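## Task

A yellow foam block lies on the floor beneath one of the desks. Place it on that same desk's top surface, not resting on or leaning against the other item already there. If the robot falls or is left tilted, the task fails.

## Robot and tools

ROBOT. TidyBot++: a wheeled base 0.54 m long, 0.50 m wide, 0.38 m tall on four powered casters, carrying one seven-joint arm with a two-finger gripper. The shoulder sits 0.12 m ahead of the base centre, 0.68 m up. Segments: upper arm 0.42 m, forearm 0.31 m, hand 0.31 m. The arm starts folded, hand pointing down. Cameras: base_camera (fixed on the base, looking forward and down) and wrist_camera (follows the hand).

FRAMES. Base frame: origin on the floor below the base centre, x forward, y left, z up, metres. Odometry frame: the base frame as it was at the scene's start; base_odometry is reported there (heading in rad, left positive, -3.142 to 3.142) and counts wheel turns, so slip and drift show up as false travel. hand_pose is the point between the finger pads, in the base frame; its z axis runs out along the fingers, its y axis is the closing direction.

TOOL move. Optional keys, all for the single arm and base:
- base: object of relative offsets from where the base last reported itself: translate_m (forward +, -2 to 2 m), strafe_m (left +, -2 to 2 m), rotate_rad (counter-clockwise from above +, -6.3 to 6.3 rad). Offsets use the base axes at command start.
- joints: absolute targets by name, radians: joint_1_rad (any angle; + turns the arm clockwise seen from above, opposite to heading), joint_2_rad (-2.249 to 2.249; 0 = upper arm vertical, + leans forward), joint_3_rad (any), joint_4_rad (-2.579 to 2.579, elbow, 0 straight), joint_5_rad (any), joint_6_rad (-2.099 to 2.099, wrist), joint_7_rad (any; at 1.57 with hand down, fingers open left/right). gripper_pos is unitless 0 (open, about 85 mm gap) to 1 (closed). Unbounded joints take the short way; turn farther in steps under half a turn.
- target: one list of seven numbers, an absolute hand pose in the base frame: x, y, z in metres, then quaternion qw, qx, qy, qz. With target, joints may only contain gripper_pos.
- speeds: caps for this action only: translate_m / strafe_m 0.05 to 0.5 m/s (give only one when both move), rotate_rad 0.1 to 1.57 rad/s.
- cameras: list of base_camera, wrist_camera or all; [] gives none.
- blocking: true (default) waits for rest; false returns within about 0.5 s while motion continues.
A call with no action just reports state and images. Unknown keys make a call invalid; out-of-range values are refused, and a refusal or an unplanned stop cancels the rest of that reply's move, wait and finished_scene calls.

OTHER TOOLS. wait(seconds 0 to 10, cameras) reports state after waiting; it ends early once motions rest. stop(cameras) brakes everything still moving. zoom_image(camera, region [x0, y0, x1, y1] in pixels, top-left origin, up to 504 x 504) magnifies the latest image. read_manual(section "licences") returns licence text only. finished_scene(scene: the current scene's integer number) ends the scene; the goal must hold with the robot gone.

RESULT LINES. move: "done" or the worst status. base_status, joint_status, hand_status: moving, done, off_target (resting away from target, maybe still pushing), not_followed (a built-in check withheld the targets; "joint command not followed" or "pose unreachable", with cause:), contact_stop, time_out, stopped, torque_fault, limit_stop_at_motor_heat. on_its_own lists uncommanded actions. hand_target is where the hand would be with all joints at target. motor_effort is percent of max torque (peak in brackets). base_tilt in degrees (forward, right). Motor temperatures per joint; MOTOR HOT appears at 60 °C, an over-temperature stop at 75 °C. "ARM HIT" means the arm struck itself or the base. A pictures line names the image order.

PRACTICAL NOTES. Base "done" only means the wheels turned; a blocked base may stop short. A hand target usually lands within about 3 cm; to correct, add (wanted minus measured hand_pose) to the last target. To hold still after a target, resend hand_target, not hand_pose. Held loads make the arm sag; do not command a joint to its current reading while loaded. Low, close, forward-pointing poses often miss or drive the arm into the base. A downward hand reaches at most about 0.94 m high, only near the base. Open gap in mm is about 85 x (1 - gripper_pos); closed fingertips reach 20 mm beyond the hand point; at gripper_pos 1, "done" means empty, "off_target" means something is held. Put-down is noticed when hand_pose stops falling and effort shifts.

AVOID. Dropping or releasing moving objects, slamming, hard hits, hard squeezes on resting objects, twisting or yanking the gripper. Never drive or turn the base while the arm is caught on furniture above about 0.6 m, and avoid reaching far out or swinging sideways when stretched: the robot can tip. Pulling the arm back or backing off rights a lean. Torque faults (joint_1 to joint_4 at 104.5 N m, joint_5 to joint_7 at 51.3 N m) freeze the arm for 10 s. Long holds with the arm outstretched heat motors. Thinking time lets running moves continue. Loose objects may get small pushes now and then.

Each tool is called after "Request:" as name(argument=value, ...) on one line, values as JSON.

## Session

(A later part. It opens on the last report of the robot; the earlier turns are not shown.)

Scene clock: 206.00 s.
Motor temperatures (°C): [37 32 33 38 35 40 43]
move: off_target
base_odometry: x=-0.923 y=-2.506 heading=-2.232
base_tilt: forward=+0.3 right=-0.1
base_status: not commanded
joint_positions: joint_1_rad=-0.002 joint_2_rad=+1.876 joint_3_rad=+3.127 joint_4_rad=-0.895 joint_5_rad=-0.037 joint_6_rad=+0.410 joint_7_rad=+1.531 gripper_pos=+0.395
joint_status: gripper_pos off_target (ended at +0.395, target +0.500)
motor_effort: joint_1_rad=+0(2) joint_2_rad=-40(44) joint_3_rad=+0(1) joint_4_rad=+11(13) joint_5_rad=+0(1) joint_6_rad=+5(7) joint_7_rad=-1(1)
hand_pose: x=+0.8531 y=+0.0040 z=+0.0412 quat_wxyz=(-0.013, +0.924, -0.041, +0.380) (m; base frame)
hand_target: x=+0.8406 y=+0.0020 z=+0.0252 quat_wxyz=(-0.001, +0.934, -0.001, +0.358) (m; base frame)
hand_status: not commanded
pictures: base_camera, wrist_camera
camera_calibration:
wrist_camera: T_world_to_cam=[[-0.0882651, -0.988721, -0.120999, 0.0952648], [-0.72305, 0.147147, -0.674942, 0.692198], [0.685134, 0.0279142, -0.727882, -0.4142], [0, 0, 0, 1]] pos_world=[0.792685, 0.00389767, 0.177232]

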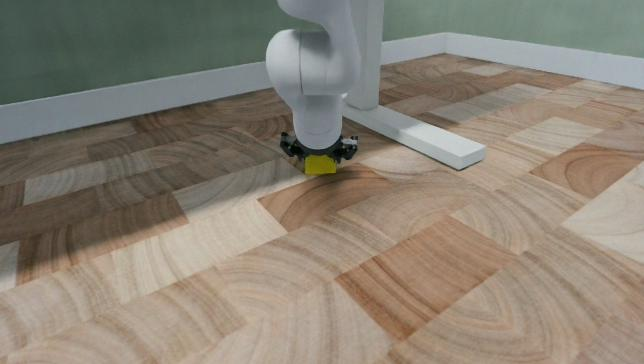

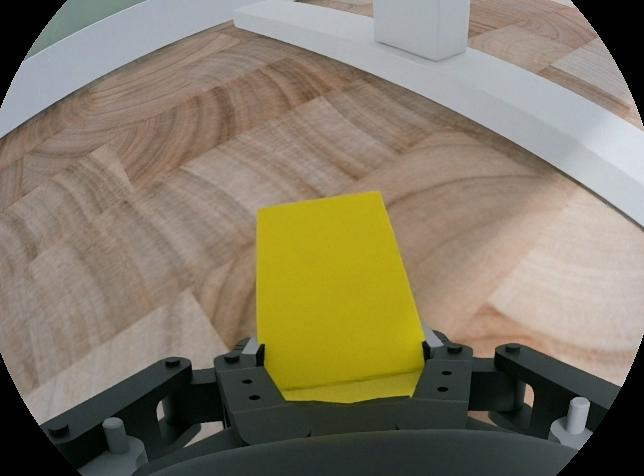

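Request:
move(joints={"joint_1_rad":0,"joint_2_rad":1.76,"joint_3_rad":3.14,"joint_4_rad":-1.06,"joint_5_rad":0,"joint_6_rad":0.42,"joint_7_rad":1.57,"gripper_pos":0.6}, cameras=["wrist_camera"])

Request:
move(base={"translate_m":-0.57}, speeds={"translate_m":0.3}, cameras=[])

Request:
move(joints={"joint_1_rad":0,"joint_2_rad":1.0,"joint_3_rad":3.14,"joint_4_rad":-2.42,"joint_5_rad":0,"joint_6_rad":1.06,"joint_7_rad":1.57}, cameras=[])

Request:
move(joints={"joint_1_rad":0,"joint_2_rad":0.265,"joint_3_rad":3.14,"joint_4_rad":-2.0,"joint_5_rad":0,"joint_6_rad":-0.1,"joint_7_rad":1.57}, cameras=["wrist_camera"])

Request:
move(joints={"joint_1_rad":0,"joint_2_rad":0.265,"joint_3_rad":3.14,"joint_4_rad":-1.04,"joint_5_rad":0,"joint_6_rad":-1.05,"joint_7_rad":1.57})

Scene clock: 250.90 s.
Motor temperatures (°C): [37 34 33 38 35 39 43]
move: off_target
base_odometry: x=-0.923 y=-2.506 heading=-2.232
base_tilt: forward=+0.3 right=-0.1
base_status: not commanded
joint_positions: joint_1_rad=-0.002 joint_2_rad=+1.786 joint_3_rad=+3.127 joint_4_rad=-1.036 joint_5_rad=-0.037 joint_6_rad=+0.410 joint_7_rad=+1.531 gripper_pos=+0.395
joint_status: gripper_pos off_target (ended at +0.395, target +0.600); the others done
motor_effort: joint_1_rad=-1(2) joint_2_rad=-45(45) joint_3_rad=+0(2) joint_4_rad=+9(12) joint_5_rad=+1(1) joint_6_rad=+6(6) joint_7_rad=+0(2)
hand_pose: x=+0.8358 y=+0.0048 z=+0.0612 quat_wxyz=(-0.013, +0.934, -0.040, +0.356) (m; base frame)
hand_target: x=+0.8419 y=+0.0021 z=+0.0749 quat_wxyz=(-0.001, +0.932, -0.001, +0.362) (m; base frame)
hand_status: not commanded
pictures: wrist_camera
camera_calibration:
wrist_camera: T_world_to_cam=[[-0.0925354, -0.988838, -0.116774, 0.100324], [-0.757176, 0.146043, -0.636676, 0.719262], [0.646623, 0.0295036, -0.762239, -0.353579], [0, 0, 0, 1]] pos_world=[0.782523, 0.00459336, 0.20014]

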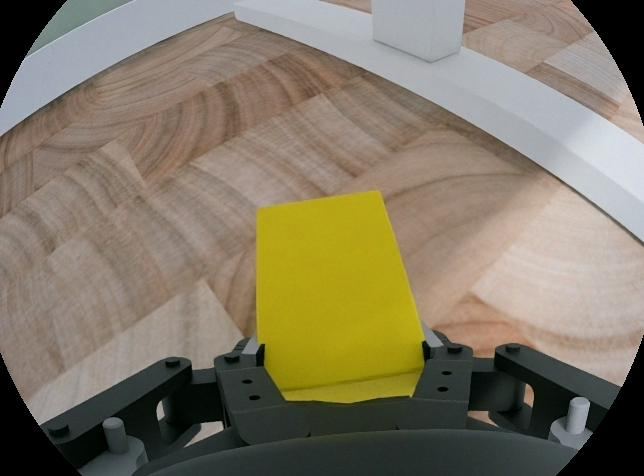

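Scene clock: 253.67 s.
Motor temperatures (°C): [37 34 33 38 35 39 43]
move: done
base_odometry: x=-0.573 y=-2.056 heading=-2.232
base_tilt: forward=+0.3 right=-0.1
base_status: done
joint_positions: joint_1_rad=-0.003 joint_2_rad=+1.776 joint_3_rad=+3.127 joint_4_rad=-1.045 joint_5_rad=-0.037 joint_6_rad=+0.410 joint_7_rad=+1.531 gripper_pos=+0.395
joint_status: not commanded
motor_effort: joint_1_rad=-1(2) joint_2_rad=-44(46) joint_3_rad=+0(1) joint_4_rad=+9(11) joint_5_rad=+1(1) joint_6_rad=+5(7) joint_7_rad=-1(1)
hand_pose: x=+0.8373 y=+0.0053 z=+0.0656 quat_wxyz=(-0.013, +0.933, -0.040, +0.356) (m; base frame)
hand_target: x=+0.8419 y=+0.0021 z=+0.0749 quat_wxyz=(-0.001, +0.932, -0.001, +0.362) (m; base frame)
hand_status: not commanded
pictures: none
No camera images: "cameras" was empty.

Scene clock: 256.30 s.
Motor temperatures (°C): [37 34 33 38 35 39 43]
move: done
base_odometry: x=-0.573 y=-2.056 heading=-2.232
base_tilt: forward=+0.3 right=-0.1
base_status: not commanded
joint_positions: joint_1_rad=-0.003 joint_2_rad=+1.027 joint_3_rad=+3.127 joint_4_rad=-2.399 joint_5_rad=-0.037 joint_6_rad=+0.994 joint_7_rad=+1.531 gripper_pos=+0.395
joint_status: all done
motor_effort: joint_1_rad=-1(2) joint_2_rad=-30(45) joint_3_rad=+0(1) joint_4_rad=-2(9) joint_5_rad=+0(1) joint_6_rad=+6(7) joint_7_rad=-1(3)
hand_pose: x=+0.5938 y=+0.0004 z=+0.3618 quat_wxyz=(-0.003, +0.937, -0.031, +0.348) (m; base frame)
hand_target: x=+0.6059 y=+0.0022 z=+0.3860 quat_wxyz=(-0.001, +0.925, +0.000, +0.381) (m; base frame)
hand_status: not commanded
pictures: none
No camera images: "cameras" was empty.

Scene clock: 258.70 s.
Motor temperatures (°C): [37 34 33 38 35 39 43]
move: done
base_odometry: x=-0.573 y=-2.056 heading=-2.232
base_tilt: forward=+0.3 right=-0.1
base_status: not commanded
joint_positions: joint_1_rad=-0.003 joint_2_rad=+0.288 joint_3_rad=+3.127 joint_4_rad=-2.018 joint_5_rad=-0.037 joint_6_rad=-0.047 joint_7_rad=+1.531 gripper_pos=+0.395
joint_status: all done
motor_effort: joint_1_rad=-1(2) joint_2_rad=-27(33) joint_3_rad=+0(2) joint_4_rad=+17(17) joint_5_rad=+1(2) joint_6_rad=+6(7) joint_7_rad=+0(2)
hand_pose: x=+0.6923 y=+0.0114 z=+0.6554 quat_wxyz=(-0.021, +0.923, -0.028, +0.384) (m; base frame)
hand_target: x=+0.6889 y=+0.0022 z=+0.6647 quat_wxyz=(-0.001, +0.926, +0.000, +0.379) (m; base frame)
hand_status: not commanded
pictures: wrist_camera
camera_calibration:
wrist_camera: T_world_to_cam=[[-0.0594939, -0.990235, -0.126079, 0.146172], [-0.720376, 0.130023, -0.681287, 0.991905], [0.691027, 0.0502915, -0.721077, 0.133985], [0, 0, 0, 1]] pos_world=[0.630653, 0.00903507, 0.790815]

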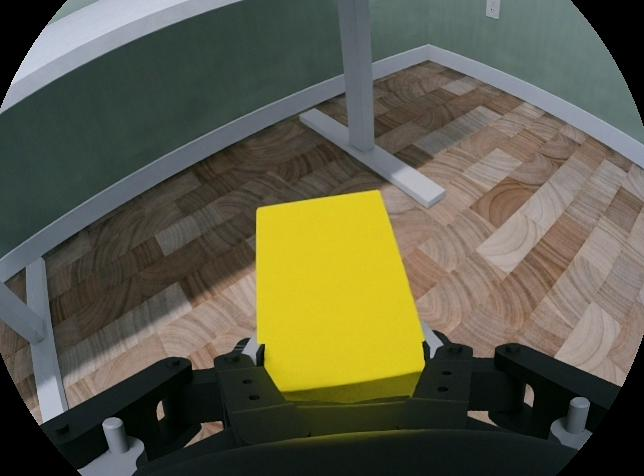

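Scene clock: 261.30 s.
Motor temperatures (°C): [37 34 33 38 35 39 43]
move: done
base_odometry: x=-0.573 y=-2.056 heading=-2.232
base_tilt: forward=+0.3 right=-0.1
base_status: not commanded
joint_positions: joint_1_rad=-0.003 joint_2_rad=+0.286 joint_3_rad=+3.127 joint_4_rad=-1.055 joint_5_rad=-0.037 joint_6_rad=-0.997 joint_7_rad=+1.531 gripper_pos=+0.395
joint_status: all done
motor_effort: joint_1_rad=-1(2) joint_2_rad=-31(32) joint_3_rad=+0(2) joint_4_rad=+21(22) joint_5_rad=+0(1) joint_6_rad=+6(8) joint_7_rad=+0(2)
hand_pose: x=+0.7674 y=+0.0207 z=+0.9413 quat_wxyz=(-0.031, +0.920, -0.015, +0.390) (m; base frame)
hand_target: x=+0.7529 y=+0.0022 z=+0.9506 quat_wxyz=(-0.001, +0.924, +0.000, +0.383) (m; base frame)
hand_status: not commanded
pictures: base_camera, wrist_camera
camera_calibration:
wrist_camera: T_world_to_cam=[[-0.024954, -0.990477, -0.135396, 0.178236], [-0.714271, 0.112423, -0.690781, 1.24422], [0.699425, 0.0794714, -0.710274, 0.270565], [0, 0, 0, 1]] pos_world=[0.703917, 0.0151576, 1.07579]

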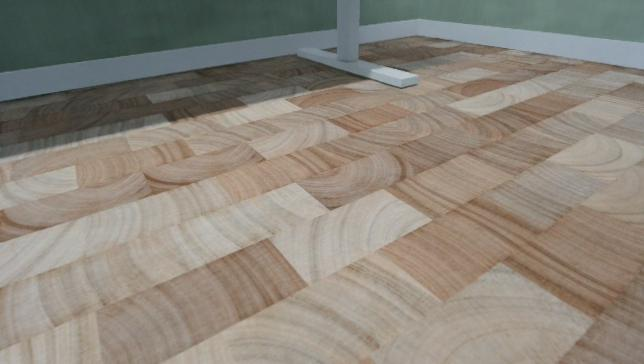

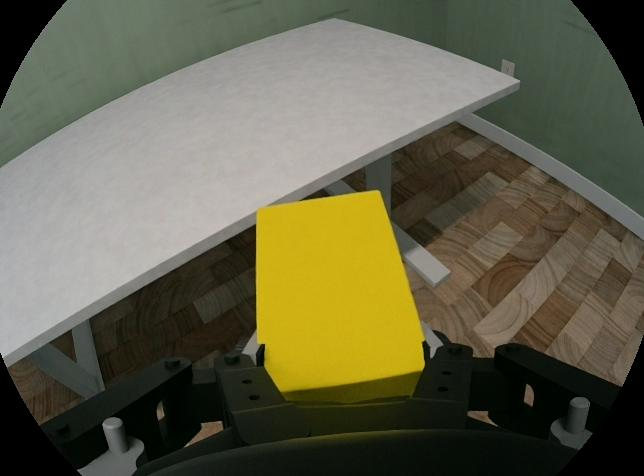

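Request:
move(base={"translate_m":0.62}, speeds={"translate_m":0.3}, cameras=[])

Request:
move(joints={"joint_1_rad":0,"joint_2_rad":0.245,"joint_3_rad":3.14,"joint_4_rad":-1.42,"joint_5_rad":0,"joint_6_rad":-0.75,"joint_7_rad":1.57})

Scene clock: 273.27 s.
Motor temperatures (°C): [37 34 33 38 35 39 43]
move: done
base_odometry: x=-0.954 y=-2.546 heading=-2.233
base_tilt: forward=+0.3 right=-0.1
base_status: done
joint_positions: joint_1_rad=-0.003 joint_2_rad=+0.274 joint_3_rad=+3.127 joint_4_rad=-1.052 joint_5_rad=-0.037 joint_6_rad=-1.005 joint_7_rad=+1.531 gripper_pos=+0.395
joint_status: not commanded
motor_effort: joint_1_rad=-1(3) joint_2_rad=-30(35) joint_3_rad=+1(3) joint_4_rad=+21(22) joint_5_rad=+0(1) joint_6_rad=+6(8) joint_7_rad=+0(1)
hand_pose: x=+0.7629 y=+0.0207 z=+0.9484 quat_wxyz=(-0.031, +0.919, -0.015, +0.393) (m; base frame)
hand_target: x=+0.7529 y=+0.0022 z=+0.9506 quat_wxyz=(-0.001, +0.924, +0.000, +0.383) (m; base frame)
hand_status: not commanded
pictures: none
No camera images: "cameras" was empty.

Scene clock: 274.80 s.
Motor temperatures (°C): [37 34 33 38 35 39 43]
move: done
base_odometry: x=-0.954 y=-2.546 heading=-2.233
base_tilt: forward=+0.3 right=-0.1
base_status: not commanded
joint_positions: joint_1_rad=-0.003 joint_2_rad=+0.273 joint_3_rad=+3.127 joint_4_rad=-1.393 joint_5_rad=-0.037 joint_6_rad=-0.815 joint_7_rad=+1.531 gripper_pos=+0.395
joint_status: all done
motor_effort: joint_1_rad=-1(2) joint_2_rad=-30(32) joint_3_rad=+1(2) joint_4_rad=+20(22) joint_5_rad=+0(1) joint_6_rad=+5(7) joint_7_rad=-1(2)
hand_pose: x=+0.7361 y=+0.0194 z=+0.8114 quat_wxyz=(-0.028, +0.946, -0.019, +0.324) (m; base frame)
hand_target: x=+0.7408 y=+0.0023 z=+0.8277 quat_wxyz=(-0.001, +0.935, +0.000, +0.355) (m; base frame)
hand_status: not commanded
pictures: base_camera, wrist_camera
camera_calibration:
wrist_camera: T_world_to_cam=[[-0.0500255, -0.990532, -0.127845, 0.170784], [-0.804931, 0.115765, -0.581966, 1.11058], [0.591256, 0.0737933, -0.803101, 0.355419], [0, 0, 0, 1]] pos_world=[0.692342, 0.0143727, 0.953593]

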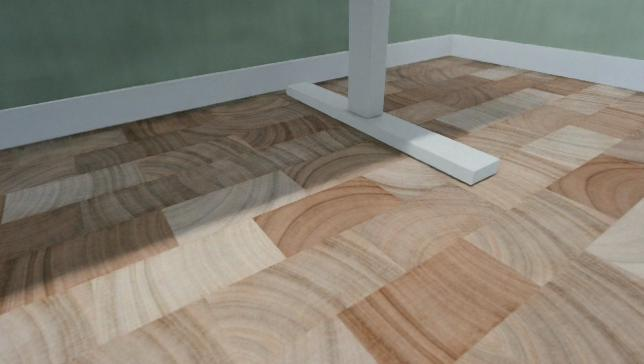

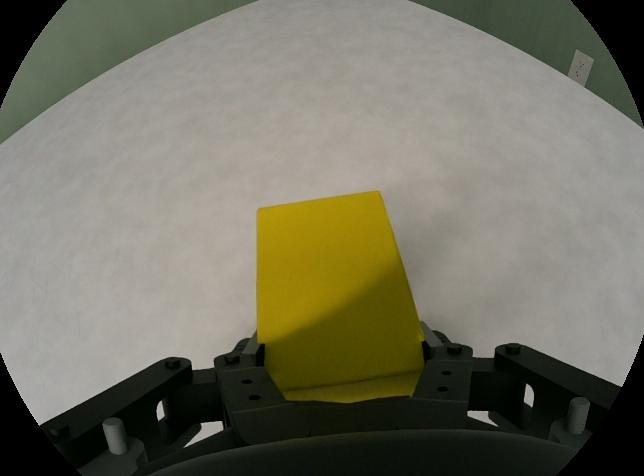

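Request:
move(joints={"joint_2_rad":0.25,"joint_4_rad":-1.49,"joint_6_rad":-0.59})

Scene clock: 294.50 s.
Motor temperatures (°C): [37 34 33 38 35 39 43]
move: done
base_odometry: x=-0.954 y=-2.546 heading=-2.233
base_tilt: forward=+0.3 right=-0.1
base_status: not commanded
joint_positions: joint_1_rad=-0.003 joint_2_rad=+0.273 joint_3_rad=+3.127 joint_4_rad=-1.465 joint_5_rad=-0.037 joint_6_rad=-0.652 joint_7_rad=+1.531 gripper_pos=+0.395
joint_status: all done
motor_effort: joint_1_rad=-1(1) joint_2_rad=-31(32) joint_3_rad=+1(1) joint_4_rad=+21(22) joint_5_rad=+0(1) joint_6_rad=+5(7) joint_7_rad=-1(1)
hand_pose: x=+0.7546 y=+0.0183 z=+0.8079 quat_wxyz=(-0.028, +0.930, -0.021, +0.367) (m; base frame)
hand_target: x=+0.7588 y=+0.0023 z=+0.8223 quat_wxyz=(-0.001, +0.919, +0.000, +0.395) (m; base frame)
hand_status: not commanded
pictures: base_camera, wrist_camera
camera_calibration:
wrist_camera: T_world_to_cam=[[-0.0444215, -0.990136, -0.132878, 0.170097], [-0.747595, 0.121175, -0.653007, 1.13764], [0.662667, 0.0703318, -0.745604, 0.241429], [0, 0, 0, 1]] pos_world=[0.698065, 0.0135854, 0.945501]

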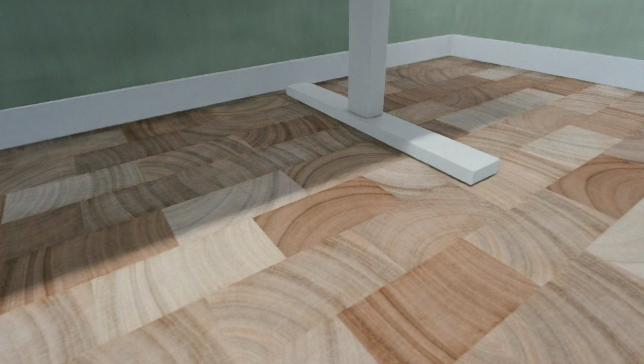

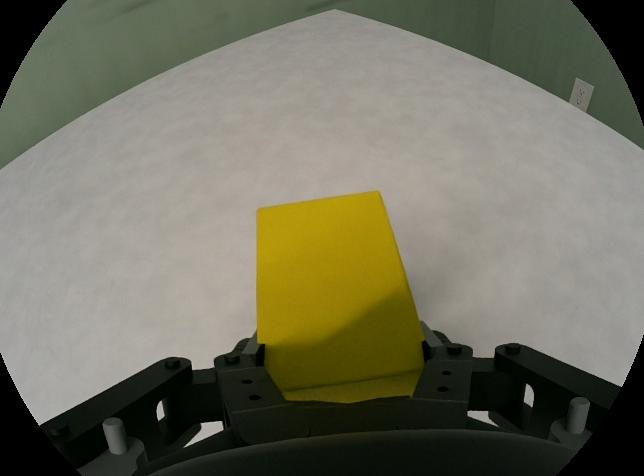

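Request:
move(joints={"joint_4_rad":-1.53,"joint_6_rad":-0.54}, cameras=[])

Request:
move(joints={"joint_4_rad":-1.555,"joint_6_rad":-0.51}, cameras=[])

Request:
move(joints={"joint_4_rad":-1.575,"joint_6_rad":-0.49}, cameras=["wrist_camera"])

Scene clock: 306.77 s.
Motor temperatures (°C): [37 34 33 38 35 39 43]
move: done
base_odometry: x=-0.954 y=-2.546 heading=-2.233
base_tilt: forward=+0.3 right=-0.1
base_status: not commanded
joint_positions: joint_1_rad=-0.003 joint_2_rad=+0.272 joint_3_rad=+3.127 joint_4_rad=-1.506 joint_5_rad=-0.037 joint_6_rad=-0.600 joint_7_rad=+1.531 gripper_pos=+0.395
joint_status: all done
motor_effort: joint_1_rad=+0(1) joint_2_rad=-30(32) joint_3_rad=+1(1) joint_4_rad=+21(23) joint_5_rad=+0(1) joint_6_rad=+6(7) joint_7_rad=-1(1)
hand_pose: x=+0.7546 y=+0.0179 z=+0.7974 quat_wxyz=(-0.028, +0.928, -0.022, +0.372) (m; base frame)
hand_target: x=+0.7585 y=+0.0023 z=+0.8122 quat_wxyz=(-0.001, +0.917, +0.000, +0.399) (m; base frame)
hand_status: not commanded
pictures: none
No camera images: "cameras" was empty.

Scene clock: 307.40 s.
Motor temperatures (°C): [37 34 33 38 35 39 43]
move: done
base_odometry: x=-0.954 y=-2.546 heading=-2.233
base_tilt: forward=+0.3 right=-0.1
base_status: not commanded
joint_positions: joint_1_rad=-0.003 joint_2_rad=+0.272 joint_3_rad=+3.127 joint_4_rad=-1.531 joint_5_rad=-0.037 joint_6_rad=-0.569 joint_7_rad=+1.531 gripper_pos=+0.395
joint_status: all done
motor_effort: joint_1_rad=-1(1) joint_2_rad=-30(31) joint_3_rad=+0(1) joint_4_rad=+21(22) joint_5_rad=+0(1) joint_6_rad=+5(7) joint_7_rad=+0(1)
hand_pose: x=+0.7543 y=+0.0176 z=+0.7914 quat_wxyz=(-0.027, +0.927, -0.022, +0.375) (m; base frame)
hand_target: x=+0.7579 y=+0.0023 z=+0.8057 quat_wxyz=(-0.001, +0.916, +0.000, +0.402) (m; base frame)
hand_status: not commanded
pictures: none
No camera images: "cameras" was empty.

Scene clock: 308.00 s.
Motor temperatures (°C): [37 34 33 38 35 39 43]
move: done
base_odometry: x=-0.954 y=-2.546 heading=-2.233
base_tilt: forward=+0.3 right=-0.1
base_status: not commanded
joint_positions: joint_1_rad=-0.003 joint_2_rad=+0.272 joint_3_rad=+3.127 joint_4_rad=-1.550 joint_5_rad=-0.037 joint_6_rad=-0.550 joint_7_rad=+1.531 gripper_pos=+0.395
joint_status: all done
motor_effort: joint_1_rad=-1(1) joint_2_rad=-29(31) joint_3_rad=+1(1) joint_4_rad=+21(22) joint_5_rad=+1(1) joint_6_rad=+6(7) joint_7_rad=-1(1)
hand_pose: x=+0.7529 y=+0.0174 z=+0.7855 quat_wxyz=(-0.027, +0.926, -0.023, +0.375) (m; base frame)
hand_target: x=+0.7563 y=+0.0023 z=+0.7996 quat_wxyz=(-0.001, +0.916, +0.000, +0.402) (m; base frame)
hand_status: not commanded
pictures: wrist_camera
camera_calibration:
wrist_camera: T_world_to_cam=[[-0.0457958, -0.990038, -0.133145, 0.167314], [-0.735637, 0.123596, -0.666004, 1.123], [0.675826, 0.0674463, -0.733969, 0.206904], [0, 0, 0, 1]] pos_world=[0.693955, 0.0128938, 0.922064]

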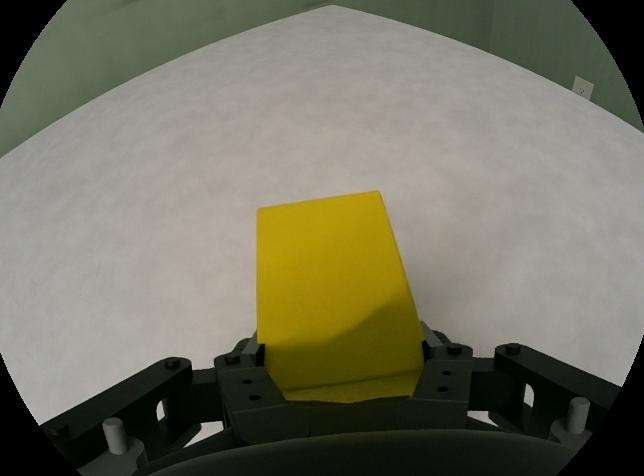

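Request:
move(joints={"joint_4_rad":-1.605,"joint_6_rad":-0.46}, cameras=[])

Request:
move(joints={"joint_4_rad":-1.63,"joint_6_rad":-0.435}, cameras=[])

Request:
move(joints={"joint_4_rad":-1.655,"joint_6_rad":-0.41}, cameras=["wrist_camera"])

Scene clock: 317.83 s.
Motor temperatures (°C): [37 34 33 38 35 40 43]
move: done
base_odometry: x=-0.954 y=-2.546 heading=-2.233
base_tilt: forward=+0.3 right=-0.1
base_status: not commanded
joint_positions: joint_1_rad=-0.003 joint_2_rad=+0.272 joint_3_rad=+3.127 joint_4_rad=-1.581 joint_5_rad=-0.037 joint_6_rad=-0.519 joint_7_rad=+1.531 gripper_pos=+0.395
joint_status: all done
motor_effort: joint_1_rad=-1(1) joint_2_rad=-30(31) joint_3_rad=+1(1) joint_4_rad=+20(21) joint_5_rad=+1(1) joint_6_rad=+7(7) joint_7_rad=-1(1)
hand_pose: x=+0.7502 y=+0.0171 z=+0.7759 quat_wxyz=(-0.027, +0.927, -0.023, +0.374) (m; base frame)
hand_target: x=+0.7538 y=+0.0023 z=+0.7905 quat_wxyz=(-0.001, +0.916, +0.000, +0.402) (m; base frame)
hand_status: not commanded
pictures: none
No camera images: "cameras" was empty.

Scene clock: 318.47 s.
Motor temperatures (°C): [37 34 33 38 35 40 43]
move: done
base_odometry: x=-0.954 y=-2.546 heading=-2.233
base_tilt: forward=+0.3 right=-0.1
base_status: not commanded
joint_positions: joint_1_rad=-0.003 joint_2_rad=+0.272 joint_3_rad=+3.127 joint_4_rad=-1.606 joint_5_rad=-0.037 joint_6_rad=-0.495 joint_7_rad=+1.531 gripper_pos=+0.395
joint_status: all done
motor_effort: joint_1_rad=-1(1) joint_2_rad=-29(30) joint_3_rad=+0(1) joint_4_rad=+21(21) joint_5_rad=+0(1) joint_6_rad=+6(7) joint_7_rad=+0(1)
hand_pose: x=+0.7480 y=+0.0168 z=+0.7686 quat_wxyz=(-0.027, +0.927, -0.023, +0.374) (m; base frame)
hand_target: x=+0.7515 y=+0.0023 z=+0.7830 quat_wxyz=(-0.001, +0.916, +0.000, +0.402) (m; base frame)
hand_status: not commanded
pictures: none
No camera images: "cameras" was empty.

Scene clock: 319.10 s.
Motor temperatures (°C): [37 34 33 38 35 40 43]
move: done
base_odometry: x=-0.954 y=-2.546 heading=-2.233
base_tilt: forward=+0.3 right=-0.1
base_status: not commanded
joint_positions: joint_1_rad=-0.003 joint_2_rad=+0.272 joint_3_rad=+3.127 joint_4_rad=-1.631 joint_5_rad=-0.037 joint_6_rad=-0.469 joint_7_rad=+1.531 gripper_pos=+0.395
joint_status: all done
motor_effort: joint_1_rad=-1(1) joint_2_rad=-30(31) joint_3_rad=+0(1) joint_4_rad=+20(21) joint_5_rad=+0(1) joint_6_rad=+6(7) joint_7_rad=+0(1)
hand_pose: x=+0.7455 y=+0.0166 z=+0.7611 quat_wxyz=(-0.026, +0.927, -0.024, +0.375) (m; base frame)
hand_target: x=+0.7490 y=+0.0023 z=+0.7755 quat_wxyz=(-0.001, +0.916, +0.000, +0.402) (m; base frame)
hand_status: not commanded
pictures: wrist_camera
camera_calibration:
wrist_camera: T_world_to_cam=[[-0.0487027, -0.99002, -0.132242, 0.164441], [-0.735626, 0.125114, -0.665733, 1.10124], [0.675634, 0.064858, -0.734378, 0.194565], [0, 0, 0, 1]] pos_world=[0.686657, 0.0124007, 0.897764]

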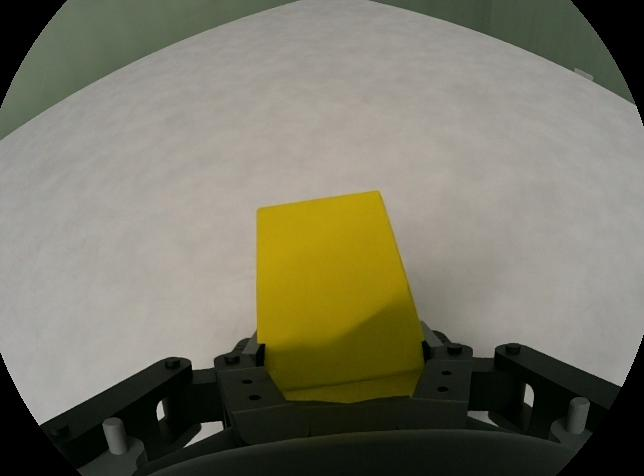

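Request:
move(joints={"joint_4_rad":-1.68,"joint_6_rad":-0.385}, cameras=[])

Request:
move(joints={"joint_4_rad":-1.705,"joint_6_rad":-0.36}, cameras=[])

Request:
move(joints={"joint_4_rad":-1.73,"joint_6_rad":-0.335}, cameras=["wrist_camera"])

Scene clock: 328.57 s.
Motor temperatures (°C): [37 34 33 38 35 40 43]
move: done
base_odometry: x=-0.954 y=-2.546 heading=-2.233
base_tilt: forward=+0.3 right=-0.1
base_status: not commanded
joint_positions: joint_1_rad=-0.003 joint_2_rad=+0.269 joint_3_rad=+3.127 joint_4_rad=-1.650 joint_5_rad=-0.037 joint_6_rad=-0.441 joint_7_rad=+1.531 gripper_pos=+0.395
joint_status: all done
motor_effort: joint_1_rad=+0(1) joint_2_rad=-29(29) joint_3_rad=+1(2) joint_4_rad=+20(21) joint_5_rad=+1(1) joint_6_rad=+6(7) joint_7_rad=-1(1)
hand_pose: x=+0.7452 y=+0.0163 z=+0.7596 quat_wxyz=(-0.026, +0.924, -0.024, +0.380) (m; base frame)
hand_target: x=+0.7464 y=+0.0023 z=+0.7681 quat_wxyz=(-0.001, +0.916, +0.000, +0.402) (m; base frame)
hand_status: not commanded
pictures: none
No camera images: "cameras" was empty.

Scene clock: 329.20 s.
Motor temperatures (°C): [37 34 33 38 35 40 43]
move: done
base_odometry: x=-0.954 y=-2.546 heading=-2.233
base_tilt: forward=+0.3 right=-0.1
base_status: not commanded
joint_positions: joint_1_rad=-0.003 joint_2_rad=+0.263 joint_3_rad=+3.127 joint_4_rad=-1.669 joint_5_rad=-0.037 joint_6_rad=-0.411 joint_7_rad=+1.531 gripper_pos=+0.395
joint_status: all done
motor_effort: joint_1_rad=+0(1) joint_2_rad=-26(28) joint_3_rad=+2(2) joint_4_rad=+18(20) joint_5_rad=+0(1) joint_6_rad=+5(6) joint_7_rad=-1(1)
hand_pose: x=+0.7449 y=+0.0160 z=+0.7596 quat_wxyz=(-0.026, +0.921, -0.024, +0.388) (m; base frame)
hand_target: x=+0.7435 y=+0.0023 z=+0.7608 quat_wxyz=(-0.001, +0.916, +0.000, +0.402) (m; base frame)
hand_status: not commanded
pictures: none
No camera images: "cameras" was empty.

Scene clock: 329.83 s.
Motor temperatures (°C): [37 34 33 38 35 40 43]
move: off_target
base_odometry: x=-0.954 y=-2.546 heading=-2.233
base_tilt: forward=+0.3 right=-0.1
base_status: not commanded
joint_positions: joint_1_rad=-0.003 joint_2_rad=+0.257 joint_3_rad=+3.127 joint_4_rad=-1.689 joint_5_rad=-0.037 joint_6_rad=-0.381 joint_7_rad=+1.531 gripper_pos=+0.395
joint_status: joint_4_rad off_target (ended at -1.689, target -1.730); the others done
motor_effort: joint_1_rad=+2(2) joint_2_rad=-24(26) joint_3_rad=+3(3) joint_4_rad=+17(19) joint_5_rad=+1(1) joint_6_rad=+5(6) joint_7_rad=-1(1)
hand_pose: x=+0.7444 y=+0.0157 z=+0.7596 quat_wxyz=(-0.026, +0.918, -0.025, +0.395) (m; base frame)
hand_target: x=+0.7405 y=+0.0023 z=+0.7535 quat_wxyz=(-0.001, +0.916, +0.000, +0.402) (m; base frame)
hand_status: not commanded
pictures: wrist_camera
camera_calibration:
wrist_camera: T_world_to_cam=[[-0.0459033, -0.989955, -0.133724, 0.16236], [-0.705115, 0.126933, -0.69764, 1.10097], [0.707606, 0.0622668, -0.703858, 0.147302], [0, 0, 0, 1]] pos_world=[0.679528, 0.0118078, 0.893468]

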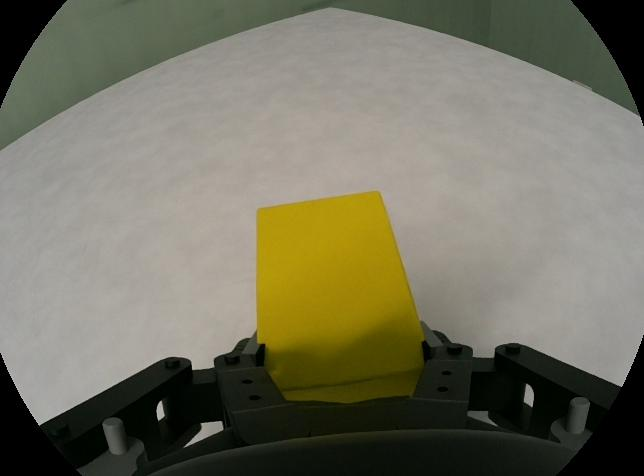

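Request:
move(joints={"joint_4_rad":-1.685,"joint_6_rad":-0.39}, cameras=[])

Request:
move(joints={"gripper_pos":0.3}, cameras=[])

Request:
move(joints={"gripper_pos":0.0}, cameras=["wrist_camera"])

Request:
move(joints={"joint_4_rad":-1.3,"joint_6_rad":-0.78})

Scene clock: 346.57 s.
Motor temperatures (°C): [37 34 33 38 35 40 43]
move: done
base_odometry: x=-0.954 y=-2.546 heading=-2.233
base_tilt: forward=+0.3 right=-0.1
base_status: not commanded
joint_positions: joint_1_rad=-0.002 joint_2_rad=+0.257 joint_3_rad=+3.127 joint_4_rad=-1.685 joint_5_rad=-0.036 joint_6_rad=-0.387 joint_7_rad=+1.531 gripper_pos=+0.395
joint_status: all done
motor_effort: joint_1_rad=-1(2) joint_2_rad=-28(30) joint_3_rad=+0(3) joint_4_rad=+20(21) joint_5_rad=+0(2) joint_6_rad=+7(7) joint_7_rad=-1(1)
hand_pose: x=+0.7446 y=+0.0154 z=+0.7605 quat_wxyz=(-0.026, +0.918, -0.024, +0.394) (m; base frame)
hand_target: x=+0.7437 y=+0.0023 z=+0.7644 quat_wxyz=(-0.001, +0.918, +0.000, +0.397) (m; base frame)
hand_status: not commanded
pictures: none
No camera images: "cameras" was empty.

Scene clock: 347.27 s.
Motor temperatures (°C): [37 34 33 38 35 40 43]
move: done
base_odometry: x=-0.954 y=-2.546 heading=-2.233
base_tilt: forward=+0.3 right=-0.1
base_status: not commanded
joint_positions: joint_1_rad=-0.002 joint_2_rad=+0.257 joint_3_rad=+3.127 joint_4_rad=-1.685 joint_5_rad=-0.036 joint_6_rad=-0.387 joint_7_rad=+1.531 gripper_pos=+0.300
joint_status: all done
motor_effort: joint_1_rad=-1(1) joint_2_rad=-28(30) joint_3_rad=+1(1) joint_4_rad=+20(20) joint_5_rad=+1(1) joint_6_rad=+5(7) joint_7_rad=-1(1)
hand_pose: x=+0.7446 y=+0.0154 z=+0.7605 quat_wxyz=(-0.026, +0.918, -0.024, +0.394) (m; base frame)
hand_target: x=+0.7437 y=+0.0023 z=+0.7644 quat_wxyz=(-0.001, +0.918, +0.000, +0.397) (m; base frame)
hand_status: not commanded
pictures: none
No camera images: "cameras" was empty.

Scene clock: 347.97 s.
Motor temperatures (°C): [37 34 33 38 35 40 43]
move: done
base_odometry: x=-0.954 y=-2.546 heading=-2.233
base_tilt: forward=+0.3 right=-0.1
base_status: not commanded
joint_positions: joint_1_rad=-0.002 joint_2_rad=+0.257 joint_3_rad=+3.127 joint_4_rad=-1.685 joint_5_rad=-0.036 joint_6_rad=-0.387 joint_7_rad=+1.531 gripper_pos=+0.000
joint_status: all done
motor_effort: joint_1_rad=-1(1) joint_2_rad=-29(29) joint_3_rad=+1(1) joint_4_rad=+20(20) joint_5_rad=+0(1) joint_6_rad=+6(7) joint_7_rad=+0(1)
hand_pose: x=+0.7446 y=+0.0154 z=+0.7605 quat_wxyz=(-0.026, +0.918, -0.024, +0.394) (m; base frame)
hand_target: x=+0.7437 y=+0.0023 z=+0.7644 quat_wxyz=(-0.001, +0.918, +0.000, +0.397) (m; base frame)
hand_status: not commanded
pictures: wrist_camera
camera_calibration:
wrist_camera: T_world_to_cam=[[-0.046019, -0.990062, -0.132887, 0.161633], [-0.706085, 0.12634, -0.696766, 1.10179], [0.70663, 0.0617653, -0.704882, 0.14925], [0, 0, 0, 1]] pos_world=[0.679929, 0.0116082, 0.894371]

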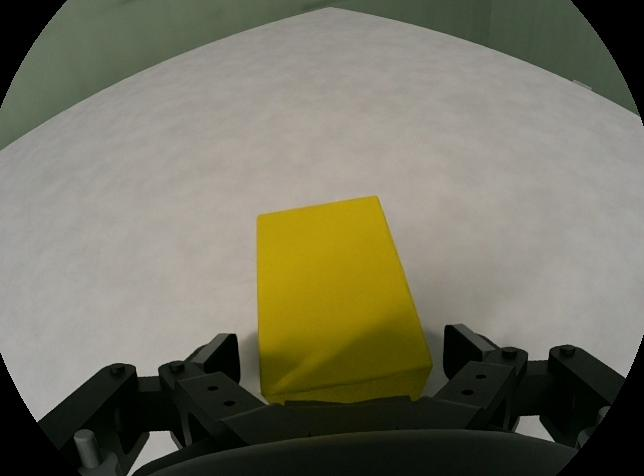

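Scene clock: 349.83 s.
Motor temperatures (°C): [37 34 33 38 35 39 43]
move: done
base_odometry: x=-0.954 y=-2.546 heading=-2.233
base_tilt: forward=+0.3 right=-0.1
base_status: not commanded
joint_positions: joint_1_rad=-0.002 joint_2_rad=+0.257 joint_3_rad=+3.127 joint_4_rad=-1.314 joint_5_rad=-0.036 joint_6_rad=-0.726 joint_7_rad=+1.531 gripper_pos=+0.000
joint_status: all done
motor_effort: joint_1_rad=+0(1) joint_2_rad=-29(30) joint_3_rad=+1(1) joint_4_rad=+21(22) joint_5_rad=+0(1) joint_6_rad=+6(7) joint_7_rad=+0(1)
hand_pose: x=+0.7727 y=+0.0186 z=+0.8820 quat_wxyz=(-0.030, +0.912, -0.019, +0.409) (m; base frame)
hand_target: x=+0.7632 y=+0.0023 z=+0.8817 quat_wxyz=(-0.001, +0.919, +0.000, +0.395) (m; base frame)
hand_status: not commanded
pictures: base_camera, wrist_camera
camera_calibration:
wrist_camera: T_world_to_cam=[[-0.0298477, -0.990147, -0.136814, 0.173254], [-0.684712, 0.119971, -0.718871, 1.20905], [0.728202, 0.0722215, -0.681547, 0.177458], [0, 0, 0, 1]] pos_world=[0.703799, 0.0136804, 1.0138]

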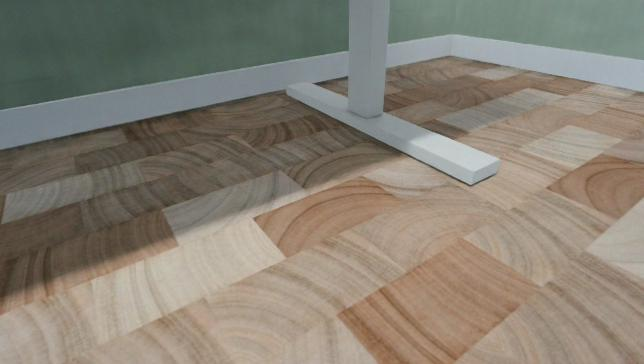

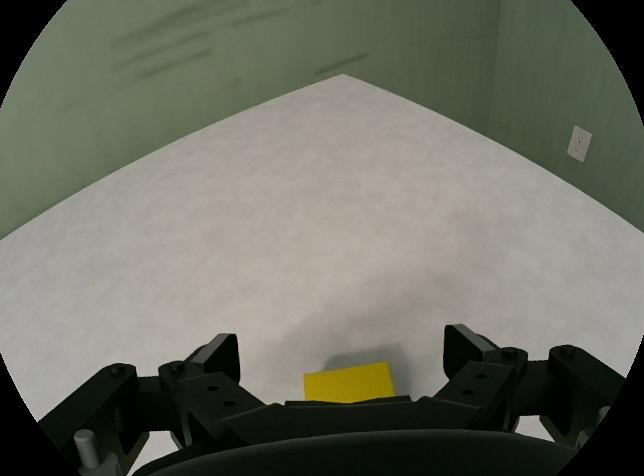

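Request:
finished_scene(scene=2)

The scene is finished: the task was done.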